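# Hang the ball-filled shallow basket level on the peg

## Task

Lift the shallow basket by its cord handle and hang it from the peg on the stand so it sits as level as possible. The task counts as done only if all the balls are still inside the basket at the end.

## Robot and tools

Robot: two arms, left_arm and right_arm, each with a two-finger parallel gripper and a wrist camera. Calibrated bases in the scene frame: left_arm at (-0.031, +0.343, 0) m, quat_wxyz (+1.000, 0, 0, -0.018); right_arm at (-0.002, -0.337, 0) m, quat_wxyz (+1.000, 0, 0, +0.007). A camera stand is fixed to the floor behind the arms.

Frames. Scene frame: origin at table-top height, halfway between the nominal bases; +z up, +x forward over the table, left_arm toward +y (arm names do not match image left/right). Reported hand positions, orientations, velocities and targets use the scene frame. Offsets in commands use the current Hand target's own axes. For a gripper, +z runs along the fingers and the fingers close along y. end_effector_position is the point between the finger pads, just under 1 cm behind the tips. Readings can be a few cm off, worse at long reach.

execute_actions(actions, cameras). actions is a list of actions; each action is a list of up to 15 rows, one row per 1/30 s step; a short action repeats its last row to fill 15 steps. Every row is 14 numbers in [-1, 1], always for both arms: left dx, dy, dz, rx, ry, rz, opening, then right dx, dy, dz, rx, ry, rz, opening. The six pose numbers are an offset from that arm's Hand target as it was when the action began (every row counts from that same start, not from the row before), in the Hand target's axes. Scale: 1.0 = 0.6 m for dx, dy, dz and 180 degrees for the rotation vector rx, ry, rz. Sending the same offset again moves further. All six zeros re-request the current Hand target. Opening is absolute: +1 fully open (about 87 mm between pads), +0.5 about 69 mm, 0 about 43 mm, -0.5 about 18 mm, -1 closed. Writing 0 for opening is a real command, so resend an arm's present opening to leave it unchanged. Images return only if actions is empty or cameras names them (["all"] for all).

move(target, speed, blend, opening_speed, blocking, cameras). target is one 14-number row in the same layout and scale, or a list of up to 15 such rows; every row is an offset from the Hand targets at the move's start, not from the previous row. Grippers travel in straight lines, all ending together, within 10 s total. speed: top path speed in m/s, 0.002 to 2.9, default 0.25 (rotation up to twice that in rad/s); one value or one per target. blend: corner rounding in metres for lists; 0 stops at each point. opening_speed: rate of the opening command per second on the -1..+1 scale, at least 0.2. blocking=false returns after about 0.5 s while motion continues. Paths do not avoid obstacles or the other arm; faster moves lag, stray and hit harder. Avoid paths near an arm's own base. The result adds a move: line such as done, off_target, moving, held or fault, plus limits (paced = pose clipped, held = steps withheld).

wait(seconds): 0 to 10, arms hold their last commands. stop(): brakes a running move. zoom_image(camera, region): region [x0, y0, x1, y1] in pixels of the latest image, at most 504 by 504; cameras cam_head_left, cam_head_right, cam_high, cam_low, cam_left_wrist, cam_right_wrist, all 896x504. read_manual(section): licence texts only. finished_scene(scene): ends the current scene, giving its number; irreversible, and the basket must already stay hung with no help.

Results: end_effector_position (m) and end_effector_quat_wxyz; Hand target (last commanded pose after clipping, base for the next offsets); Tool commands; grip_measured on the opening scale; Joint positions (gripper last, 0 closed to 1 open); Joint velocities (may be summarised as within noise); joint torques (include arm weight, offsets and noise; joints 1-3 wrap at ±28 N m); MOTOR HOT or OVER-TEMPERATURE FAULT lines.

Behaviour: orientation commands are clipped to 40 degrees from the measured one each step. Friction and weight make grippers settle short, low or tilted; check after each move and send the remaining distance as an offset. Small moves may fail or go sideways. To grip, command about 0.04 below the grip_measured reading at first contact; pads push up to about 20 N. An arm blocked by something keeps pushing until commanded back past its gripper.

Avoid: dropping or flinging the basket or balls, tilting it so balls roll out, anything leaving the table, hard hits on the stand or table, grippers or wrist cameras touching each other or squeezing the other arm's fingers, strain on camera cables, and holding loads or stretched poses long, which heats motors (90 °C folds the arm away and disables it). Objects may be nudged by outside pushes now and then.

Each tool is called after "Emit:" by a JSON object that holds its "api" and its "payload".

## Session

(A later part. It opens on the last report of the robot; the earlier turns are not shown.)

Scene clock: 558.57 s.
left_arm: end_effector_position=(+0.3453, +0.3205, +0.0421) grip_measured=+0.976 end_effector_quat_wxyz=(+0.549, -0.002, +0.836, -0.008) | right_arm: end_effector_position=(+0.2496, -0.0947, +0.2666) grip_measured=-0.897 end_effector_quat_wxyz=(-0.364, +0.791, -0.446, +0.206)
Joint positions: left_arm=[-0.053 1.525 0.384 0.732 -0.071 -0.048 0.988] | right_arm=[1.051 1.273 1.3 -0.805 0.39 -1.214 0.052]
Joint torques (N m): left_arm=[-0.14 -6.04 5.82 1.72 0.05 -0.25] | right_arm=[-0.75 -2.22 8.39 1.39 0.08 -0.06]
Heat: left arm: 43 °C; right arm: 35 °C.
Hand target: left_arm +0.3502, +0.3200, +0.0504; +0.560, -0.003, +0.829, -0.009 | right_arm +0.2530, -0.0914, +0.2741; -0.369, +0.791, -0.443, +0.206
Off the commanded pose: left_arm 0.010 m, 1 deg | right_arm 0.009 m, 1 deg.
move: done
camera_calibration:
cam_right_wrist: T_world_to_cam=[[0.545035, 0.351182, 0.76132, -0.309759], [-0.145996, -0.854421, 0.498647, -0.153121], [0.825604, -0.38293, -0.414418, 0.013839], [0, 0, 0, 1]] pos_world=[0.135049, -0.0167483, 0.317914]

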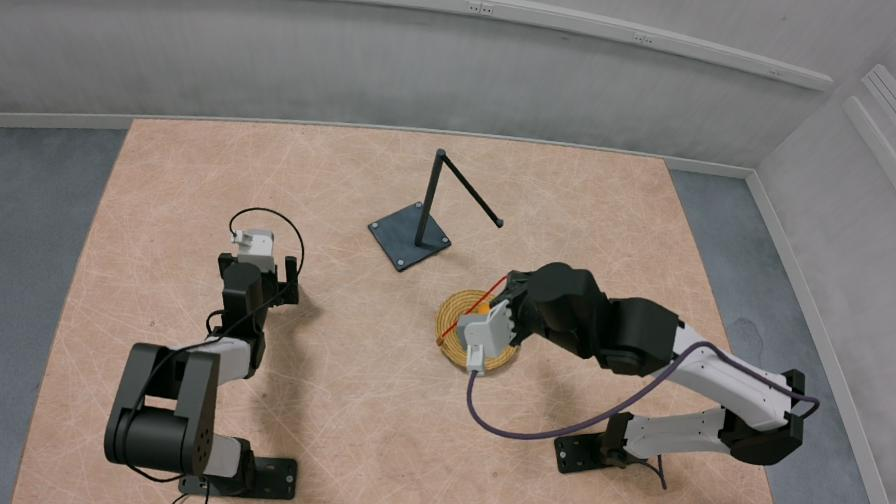

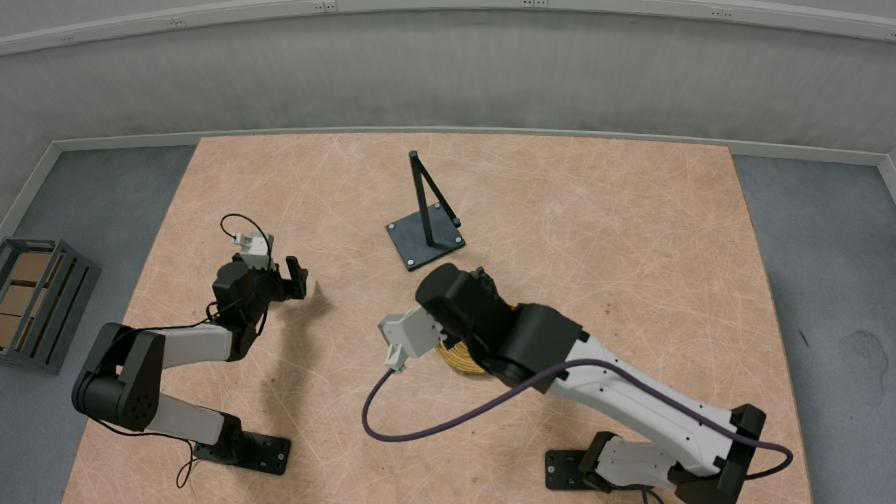

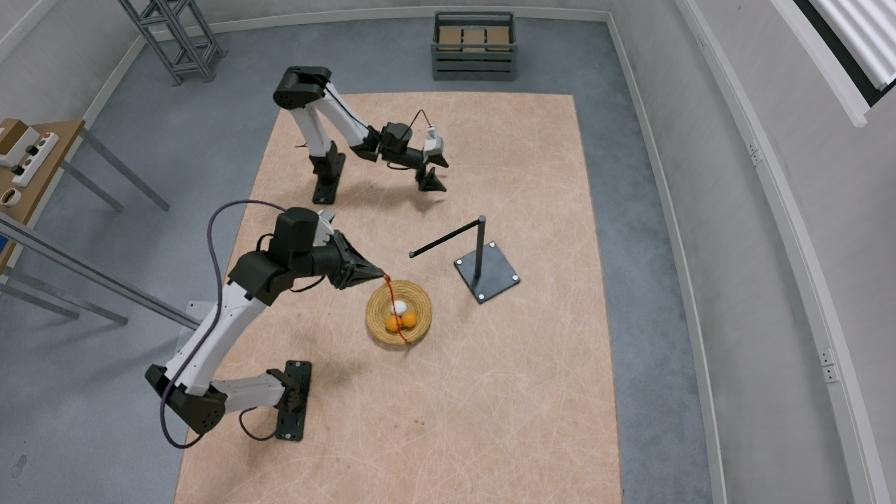

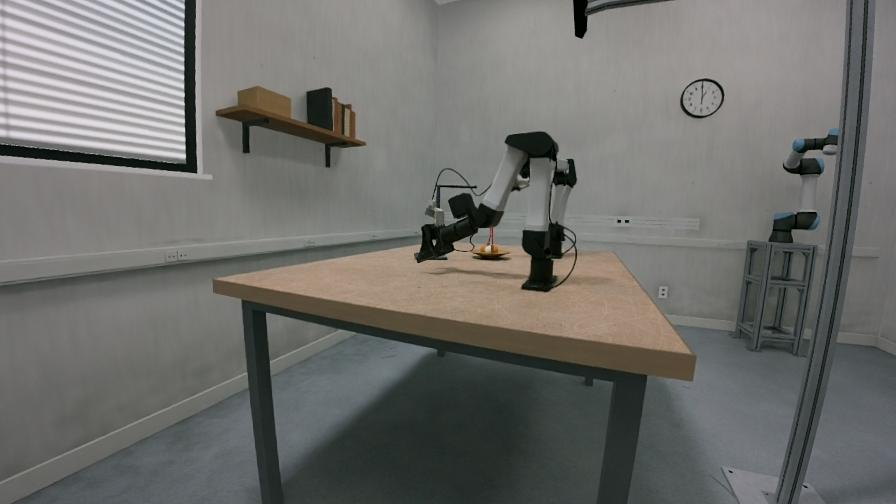

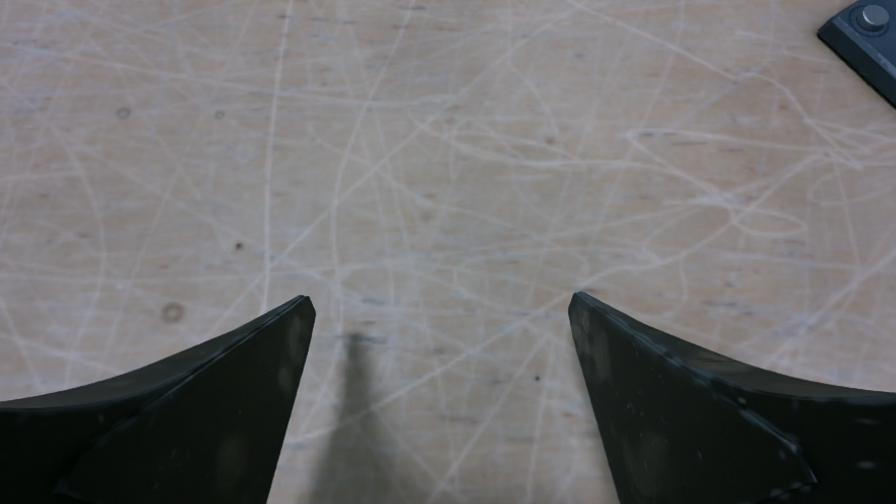

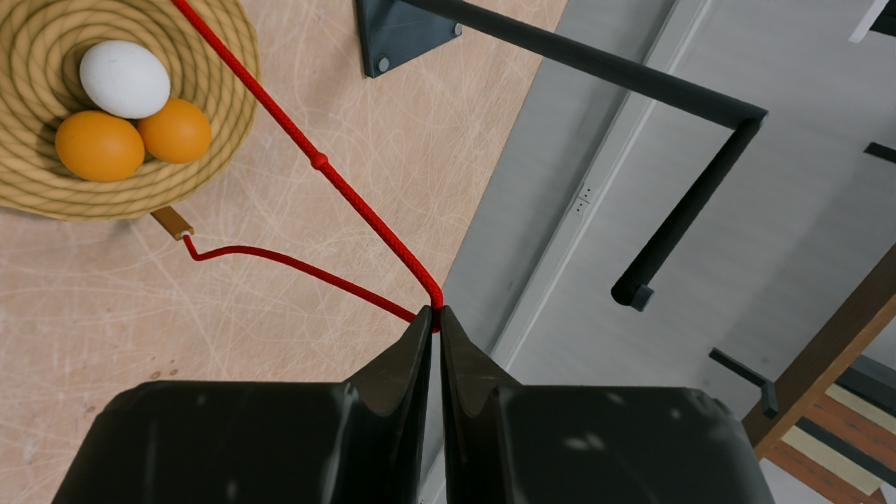

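Emit:
{"api": "zoom_image", "payload": {"camera": "cam_high", "region": [320, 220, 480, 370]}}

Emit:
{"api": "zoom_image", "payload": {"camera": "cam_low", "region": [440, 170, 560, 280]}}

Emit:
{"api": "zoom_image", "payload": {"camera": "cam_head_left", "region": [420, 240, 560, 390]}}

Scaled by 3.150 from the camera's 896x504 image, which has a finer 1280x720 frame.

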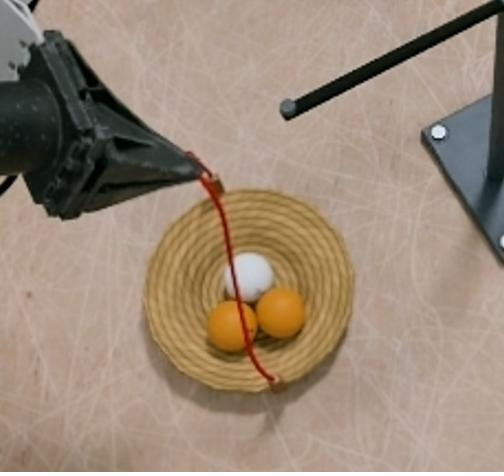

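Scaled by 4.200 from the camera's 896x504 image, which has a finer 1280x720 frame.

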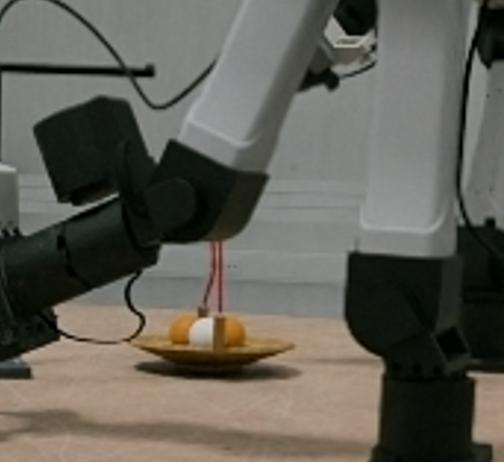

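Scaled by 3.360 from the camera's 896x504 image, which has a finer 1280x720 frame.

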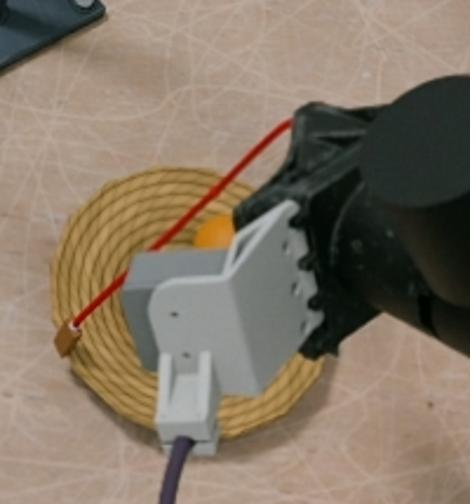

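Emit:
{"api": "move", "payload": {"target": [0,0,0,0,0,0,1,0,-0.0192,-0.0161,0,0,0,-0.95], "speed": 0.04, "cameras": ["cam_head_left","cam_head_right","cam_low","cam_right_wrist"]}}

Scene clock: 602.37 s.
left_arm: end_effector_position=(+0.3453, +0.3205, +0.0421) grip_measured=+0.976 end_effector_quat_wxyz=(+0.549, -0.002, +0.836, -0.008) | right_arm: end_effector_position=(+0.2476, -0.0965, +0.2765) grip_measured=-0.897 end_effector_quat_wxyz=(-0.354, +0.797, -0.445, +0.204)
Joint positions: left_arm=[-0.053 1.525 0.384 0.732 -0.071 -0.048 0.988] | right_arm=[1.051 1.291 1.37 -0.88 0.383 -1.215 0.052]
Joint torques (N m): left_arm=[-0.21 -6.05 5.78 1.74 0.07 -0.25] | right_arm=[-0.69 -2.36 8.65 1.55 0.12 -0.07]
Heat: left arm: 43 °C; right arm: 42 °C.
Hand target: left_arm +0.3502, +0.3200, +0.0504; +0.560, -0.003, +0.829, -0.009 | right_arm +0.2530, -0.0913, +0.2892; -0.369, +0.791, -0.443, +0.206
Off the commanded pose: left_arm 0.010 m, 1 deg | right_arm 0.015 m, 2 deg.
move: off_target (right_arm)
camera_calibration:
cam_right_wrist: T_world_to_cam=[[0.554734, 0.367934, 0.746254, -0.31229], [-0.134476, -0.845469, 0.516816, -0.167014], [0.821089, -0.387049, -0.419532, 0.0210956], [0, 0, 0, 1]] pos_world=[0.133457, -0.0181378, 0.328213]
Images, in order (width x height): cam_head_left 896x504, cam_head_right 896x504, cam_low 896x504, cam_right_wrist 896x504.

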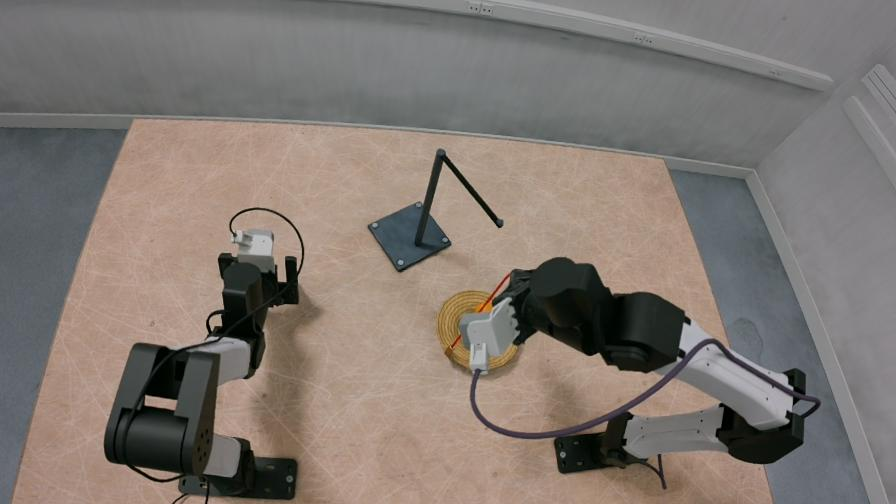

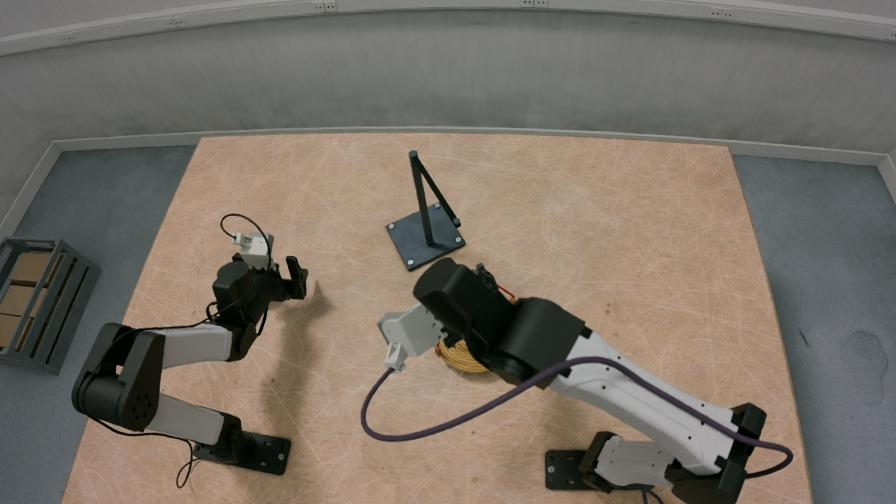

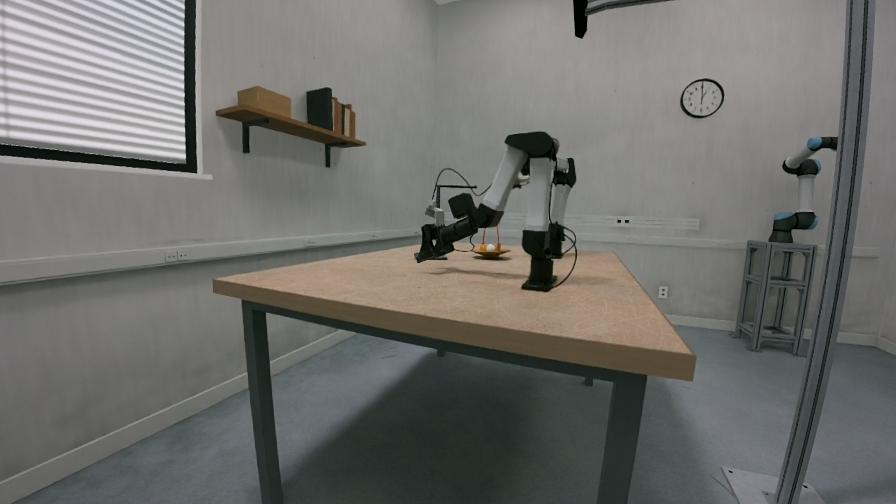

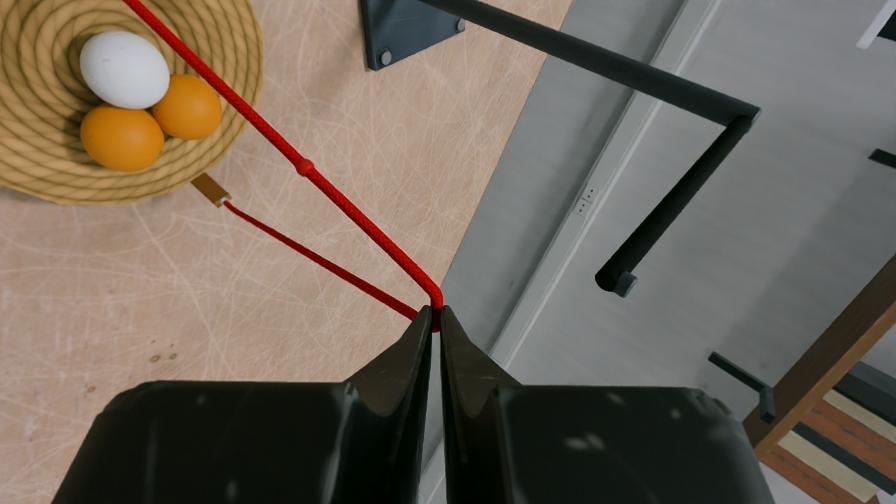

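Emit:
{"api": "zoom_image", "payload": {"camera": "cam_low", "region": [440, 200, 560, 280]}}

Emit:
{"api": "zoom_image", "payload": {"camera": "cam_head_left", "region": [420, 260, 560, 390]}}

Scaled by 4.200 from the camera's 896x504 image, which has a finer 1280x720 frame.

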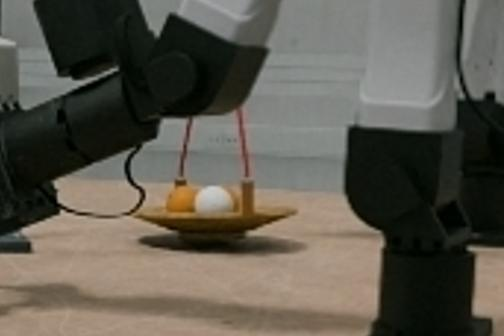

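Scaled by 3.600 from the camera's 896x504 image, which has a finer 1280x720 frame.

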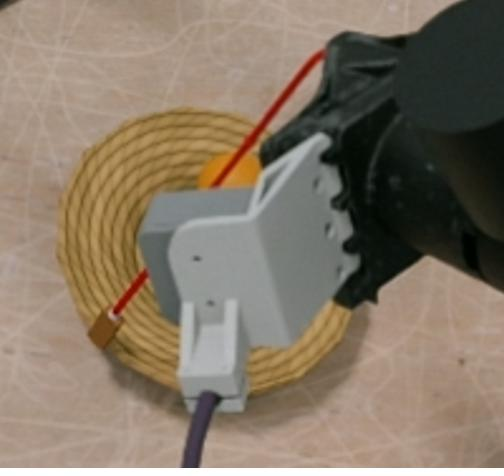

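Emit:
{"api": "move", "payload": {"target": [0,0,0,0,0,0,1,0,-0.0192,-0.0161,0,0,0,-0.95], "speed": 0.04, "cameras": ["cam_high","cam_head_right","cam_low","cam_right_wrist"]}}

Emit:
{"api": "zoom_image", "payload": {"camera": "cam_low", "region": [440, 200, 560, 280]}}

Emit:
{"api": "zoom_image", "payload": {"camera": "cam_high", "region": [320, 220, 480, 370]}}

Scene clock: 615.07 s.
left_arm: end_effector_position=(+0.3453, +0.3205, +0.0421) grip_measured=+0.976 end_effector_quat_wxyz=(+0.549, -0.002, +0.836, -0.008) | right_arm: end_effector_position=(+0.2478, -0.0959, +0.2917) grip_measured=-0.897 end_effector_quat_wxyz=(-0.354, +0.797, -0.445, +0.204)
Joint positions: left_arm=[-0.053 1.525 0.384 0.732 -0.071 -0.048 0.988] | right_arm=[1.051 1.313 1.449 -0.938 0.383 -1.215 0.052]
Joint torques (N m): left_arm=[-0.17 -6.02 5.91 1.73 0.02 -0.25] | right_arm=[-0.72 -2.5 8.51 1.55 0.11 -0.05]
Heat: left arm: 43 °C; right arm: 40 °C.
Hand target: left_arm +0.3502, +0.3200, +0.0504; +0.560, -0.003, +0.829, -0.009 | right_arm +0.2530, -0.0914, +0.3043; -0.369, +0.791, -0.443, +0.206
Off the commanded pose: left_arm 0.010 m, 1 deg | right_arm 0.014 m, 2 deg.
move: off_target (right_arm)
camera_calibration:
cam_right_wrist: T_world_to_cam=[[0.554734, 0.367934, 0.746254, -0.323853], [-0.134476, -0.845469, 0.516816, -0.174368], [0.821089, -0.387049, -0.419532, 0.0274599], [0, 0, 0, 1]] pos_world=[0.133657, -0.0176378, 0.343313]
Images, in order (width x height): cam_head_right 896x504, cam_high 896x504, cam_low 896x504, cam_right_wrist 896x504.

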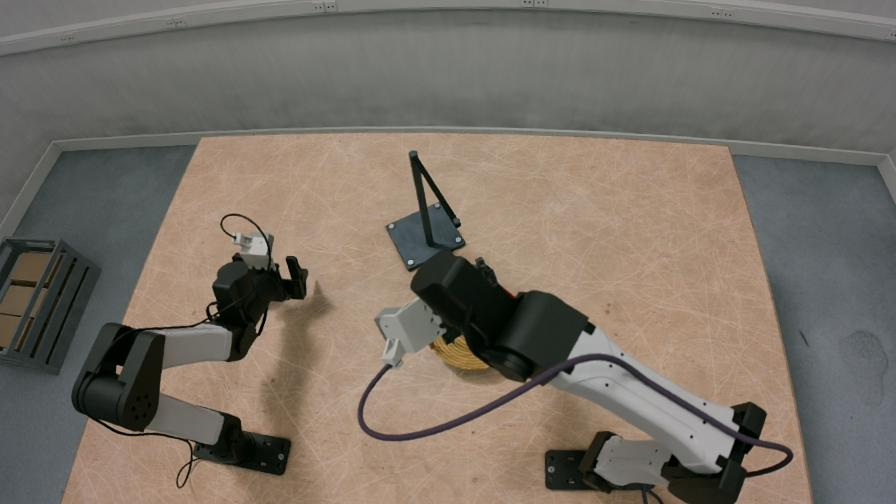

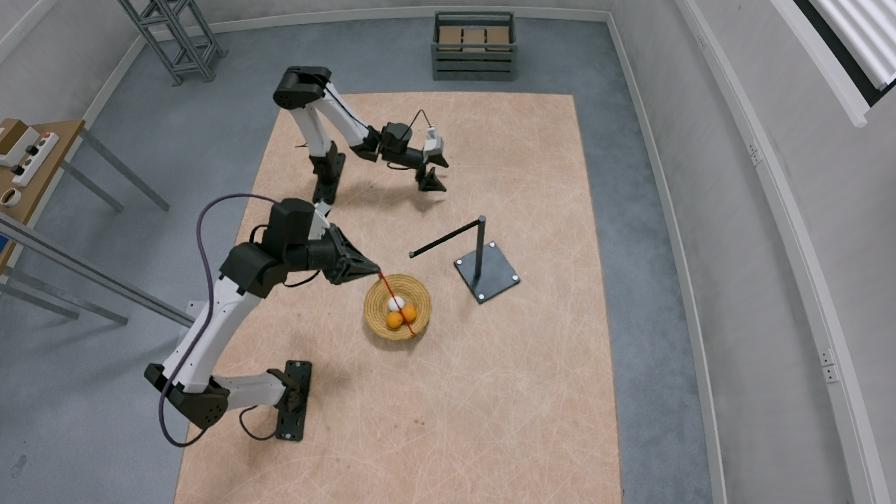

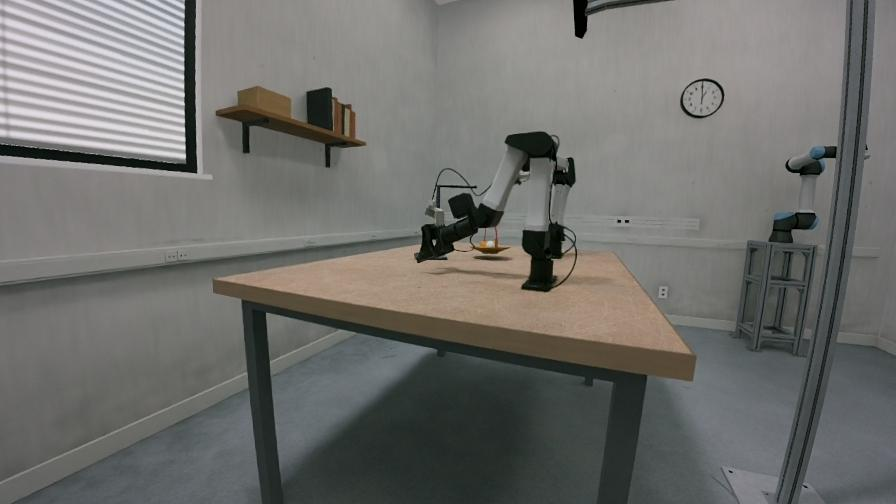

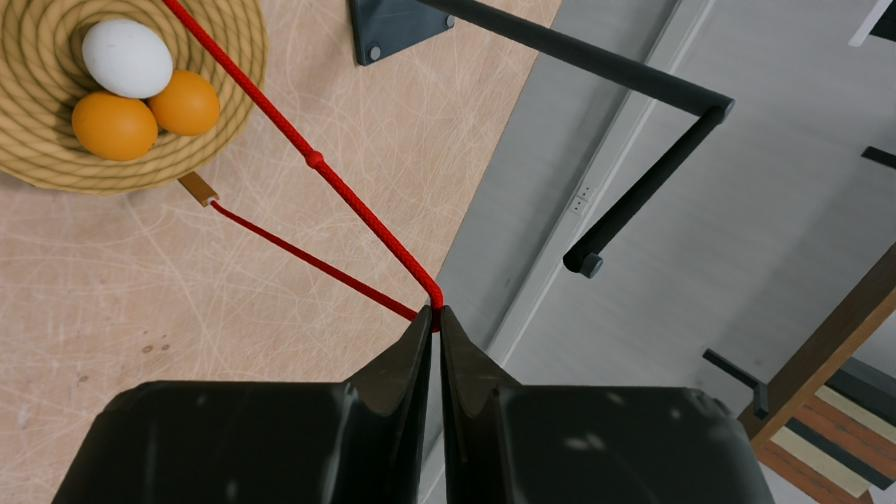

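Scaled by 4.200 from the camera's 896x504 image, which has a finer 1280x720 frame.

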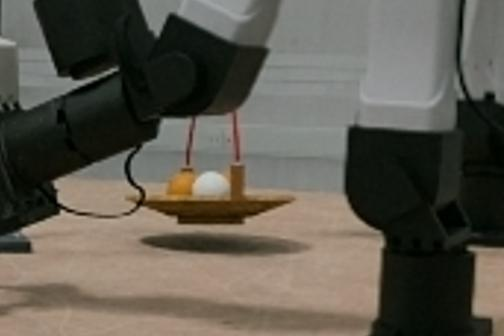

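Scaled by 3.150 from the camera's 896x504 image, which has a finer 1280x720 frame.

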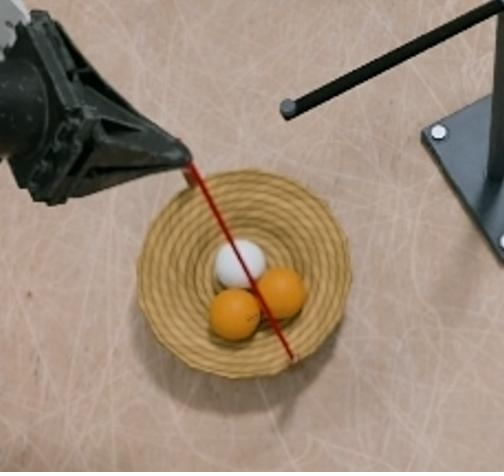

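Emit:
{"api": "zoom_image", "payload": {"camera": "cam_low", "region": [465, 220, 525, 265]}}

Emit:
{"api": "zoom_image", "payload": {"camera": "cam_head_right", "region": [420, 260, 560, 390]}}

Scaled by 8.400 from the camera's 896x504 image, which has a finer 1280x720 frame.

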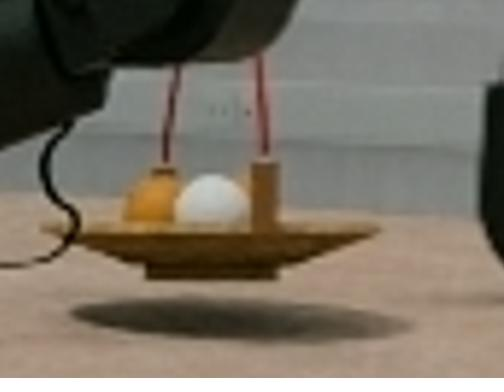

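Scaled by 3.600 from the camera's 896x504 image, which has a finer 1280x720 frame.

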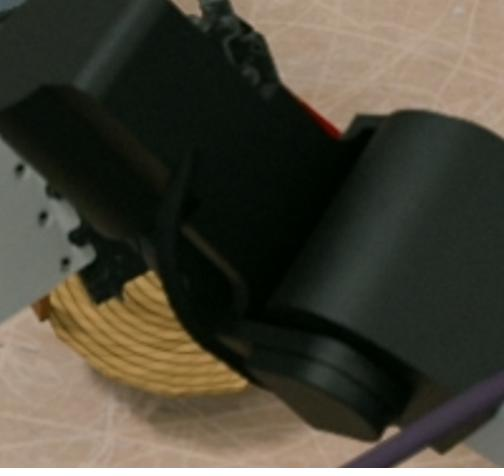

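Emit:
{"api": "move", "payload": {"target": [0,0,0,0,0,0,1,0.0105,-0.0639,-0.0536,0,0,0,-0.95], "speed": 0.06, "cameras": ["cam_high","cam_head_left","cam_low","cam_right_wrist"]}}

Emit:
{"api": "zoom_image", "payload": {"camera": "cam_low", "region": [425, 170, 545, 260]}}

Emit:
{"api": "zoom_image", "payload": {"camera": "cam_high", "region": [320, 200, 500, 350]}}

Scene clock: 687.50 s.
left_arm: end_effector_position=(+0.3453, +0.3205, +0.0421) grip_measured=+0.976 end_effector_quat_wxyz=(+0.549, -0.002, +0.836, -0.008) | right_arm: end_effector_position=(+0.2514, -0.1002, +0.3431) grip_measured=-0.897 end_effector_quat_wxyz=(-0.355, +0.796, -0.446, +0.203)
Joint positions: left_arm=[-0.053 1.525 0.384 0.732 -0.071 -0.048 0.988] | right_arm=[1.028 1.397 1.74 -1.137 0.367 -1.228 0.052]
Joint torques (N m): left_arm=[-0.14 -6.04 5.86 1.74 0.07 -0.22] | right_arm=[-0.75 -2.66 7.79 1.56 0.12 -0.1]
Heat: left arm: 43 °C; right arm: 41 °C.
Hand target: left_arm +0.3502, +0.3200, +0.0504; +0.560, -0.003, +0.829, -0.009 | right_arm +0.2563, -0.0968, +0.3542; -0.369, +0.791, -0.442, +0.206
Off the commanded pose: left_arm 0.010 m, 1 deg | right_arm 0.013 m, 2 deg.
move: off_target (right_arm)
camera_calibration:
cam_right_wrist: T_world_to_cam=[[0.556291, 0.364121, 0.746964, -0.363651], [-0.135473, -0.847124, 0.513837, -0.202903], [0.81987, -0.387036, -0.421919, 0.0455558], [0, 0, 0, 1]] pos_world=[0.137458, -0.0218396, 0.395114]
Images, in order (width x height): cam_head_left 896x504, cam_high 896x504, cam_low 896x504, cam_right_wrist 896x504.

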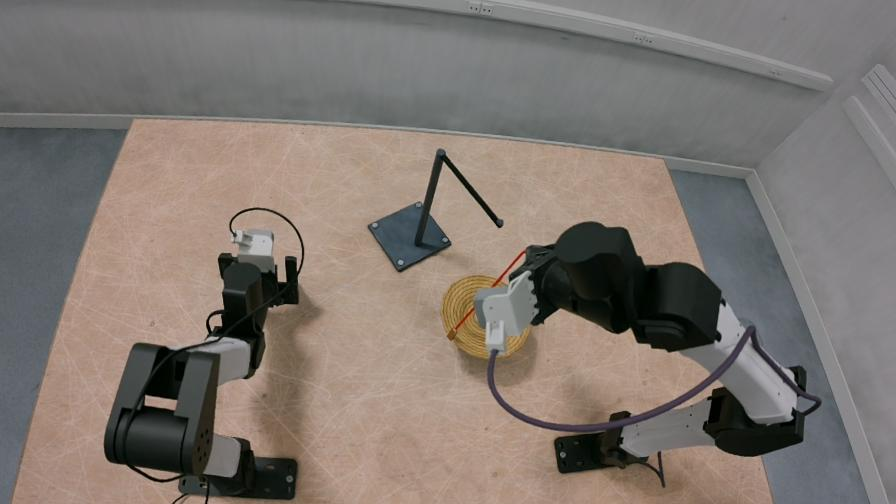

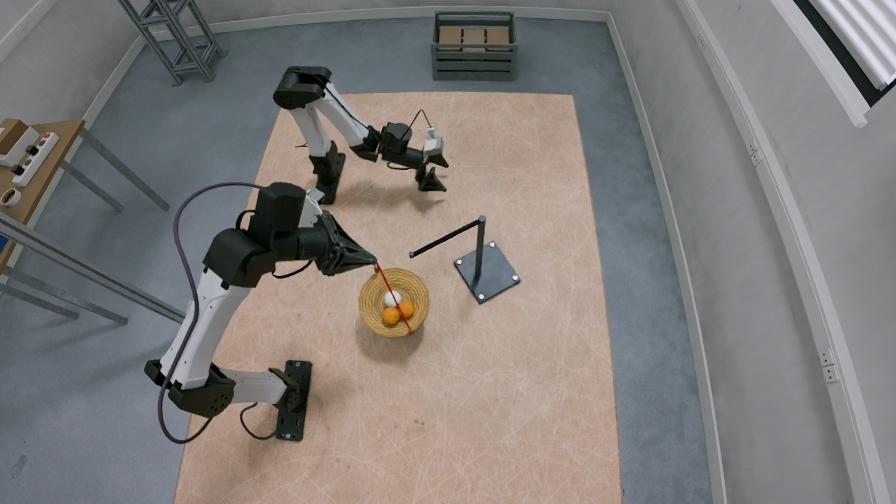

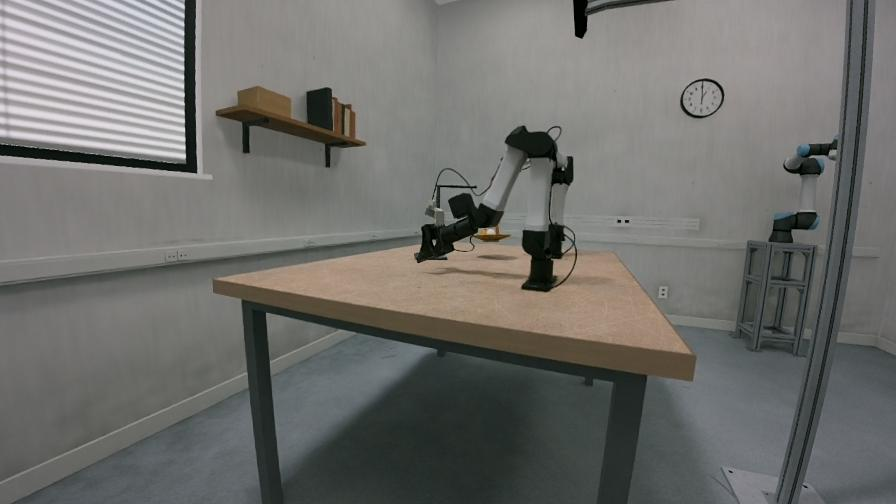

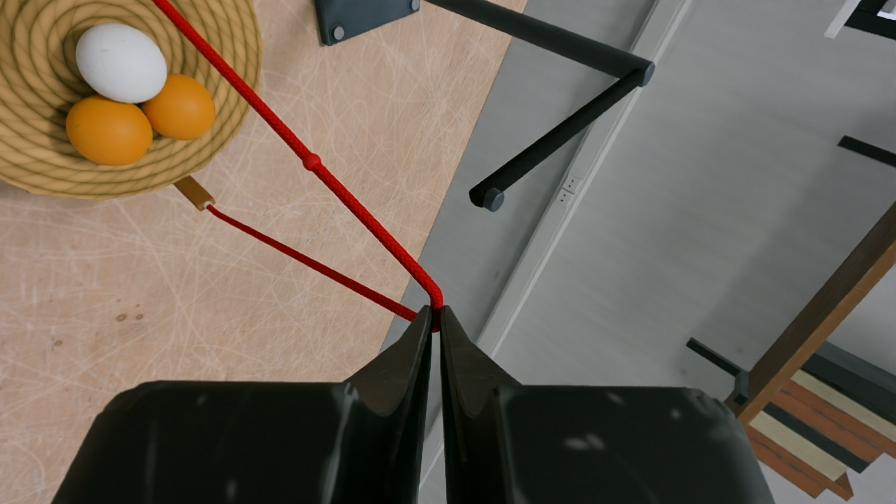

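Scaled by 4.200 from the camera's 896x504 image, which has a finer 1280x720 frame.

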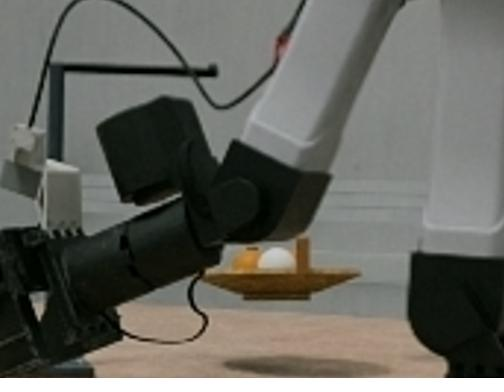

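Scaled by 2.800 from the camera's 896x504 image, which has a finer 1280x720 frame.

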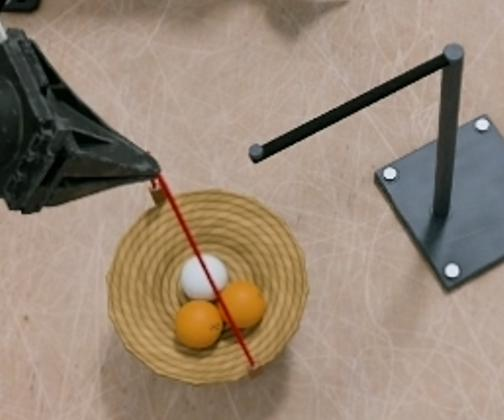

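Emit:
{"api": "move", "payload": {"target": [0,0,0,0,0,0,1,0.001,-0.0428,0.0511,0,0,0,-0.95], "speed": 0.05, "cameras": ["cam_high","cam_head_left","cam_head_right","cam_low","cam_right_wrist"]}}

Emit:
{"api": "zoom_image", "payload": {"camera": "cam_high", "region": [340, 200, 500, 340]}}

Emit:
{"api": "zoom_image", "payload": {"camera": "cam_head_left", "region": [420, 130, 580, 290]}}

Emit:
{"api": "zoom_image", "payload": {"camera": "cam_head_right", "region": [390, 130, 550, 290]}}

Scene clock: 739.70 s.
left_arm: end_effector_position=(+0.3453, +0.3205, +0.0421) grip_measured=+0.976 end_effector_quat_wxyz=(+0.549, -0.002, +0.836, -0.008) | right_arm: end_effector_position=(+0.2834, -0.0827, +0.3402) grip_measured=-0.897 end_effector_quat_wxyz=(-0.347, +0.799, -0.448, +0.201)
Joint positions: left_arm=[-0.053 1.525 0.384 0.732 -0.071 -0.048 0.988] | right_arm=[0.958 1.517 1.84 -1.118 0.317 -1.278 0.052]
Joint torques (N m): left_arm=[-0.12 -6.15 5.76 1.73 0.06 -0.26] | right_arm=[-0.73 -3.51 7.94 1.71 0.09 -0.08]
Heat: left arm: 43 °C; right arm: 40 °C.
Hand target: left_arm +0.3502, +0.3200, +0.0504; +0.560, -0.003, +0.829, -0.009 | right_arm +0.2907, -0.0764, +0.3542; -0.369, +0.791, -0.443, +0.206
Off the commanded pose: left_arm 0.010 m, 1 deg | right_arm 0.017 m, 3 deg.
move: off_target (right_arm)
camera_calibration:
cam_right_wrist: T_world_to_cam=[[0.565721, 0.373644, 0.735085, -0.383609], [-0.130843, -0.839479, 0.527404, -0.187531], [0.81415, -0.394544, -0.426023, 0.0272837], [0, 0, 0, 1]] pos_world=[0.170266, -0.00333047, 0.392514]
Images, in order (width x height): cam_head_left 896x504, cam_head_right 896x504, cam_high 896x504, cam_low 896x504, cam_right_wrist 896x504.

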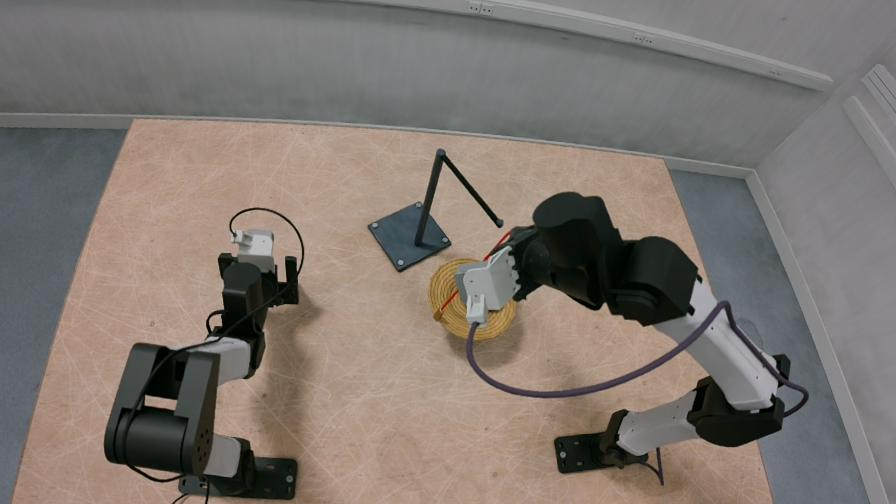

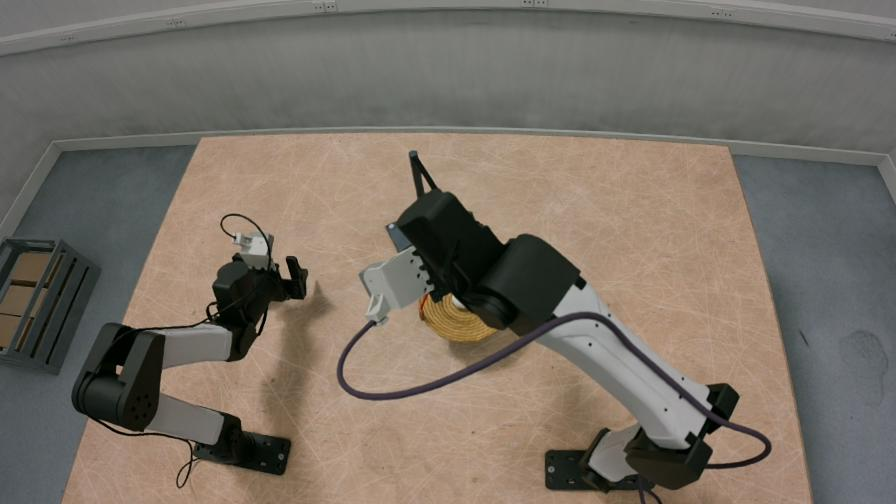

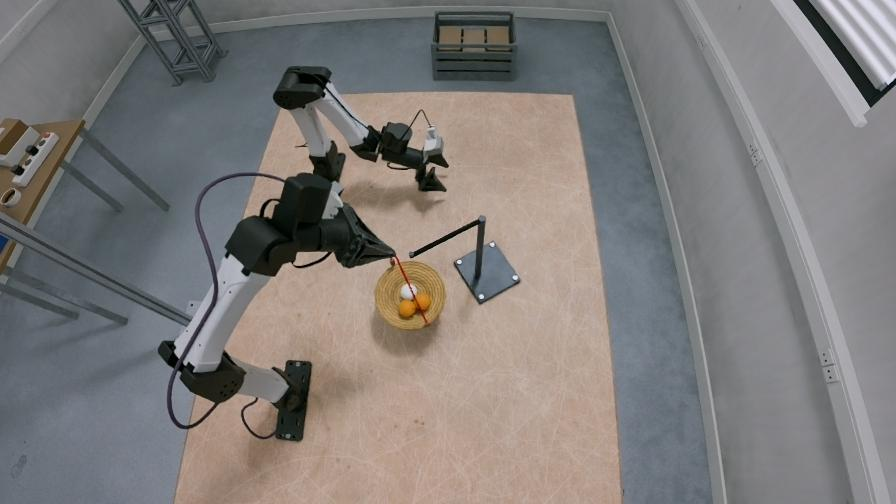

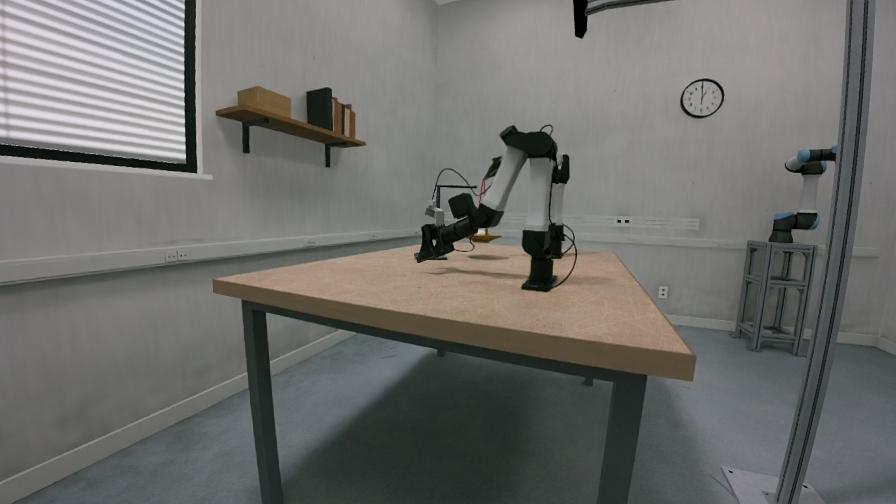

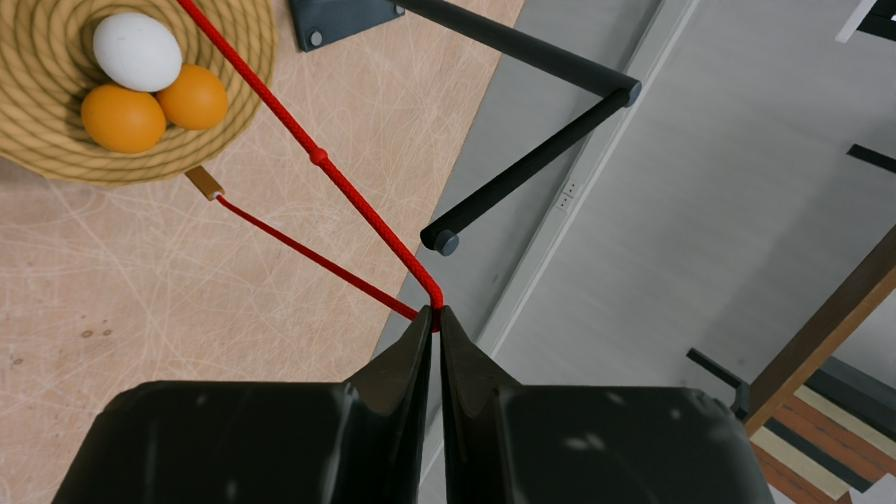

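Scaled by 3.150 from the camera's 896x504 image, which has a finer 1280x720 frame.

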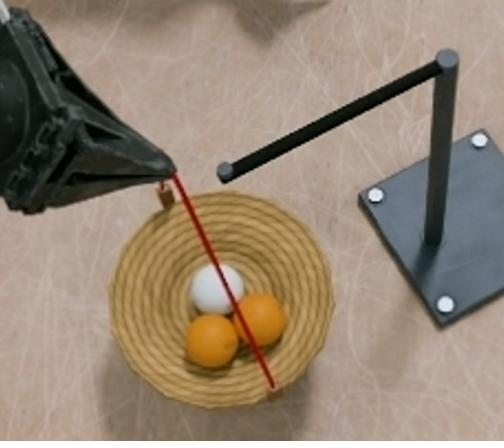

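Scaled by 3.150 from the camera's 896x504 image, which has a finer 1280x720 frame.

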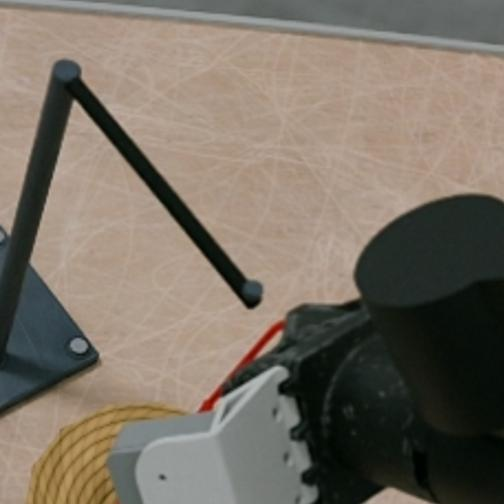

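Scaled by 3.150 from the camera's 896x504 image, which has a finer 1280x720 frame.

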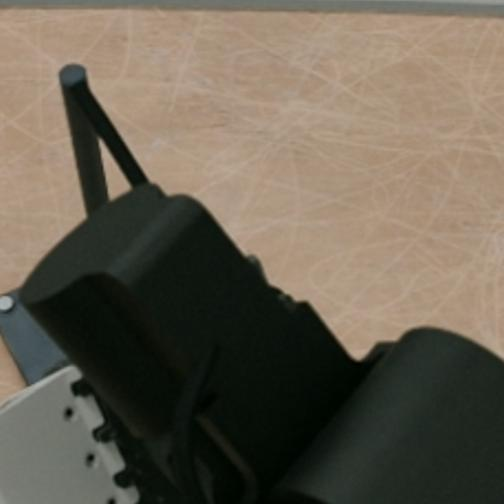

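Emit:
{"api": "zoom_image", "payload": {"camera": "cam_low", "region": [425, 160, 525, 255]}}

Scaled by 5.040 from the camera's 896x504 image, which has a finer 1280x720 frame.

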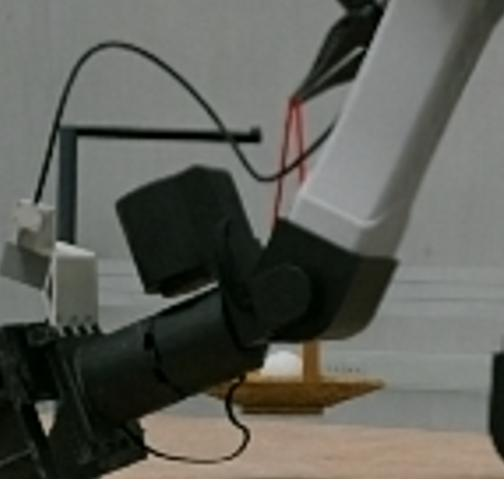

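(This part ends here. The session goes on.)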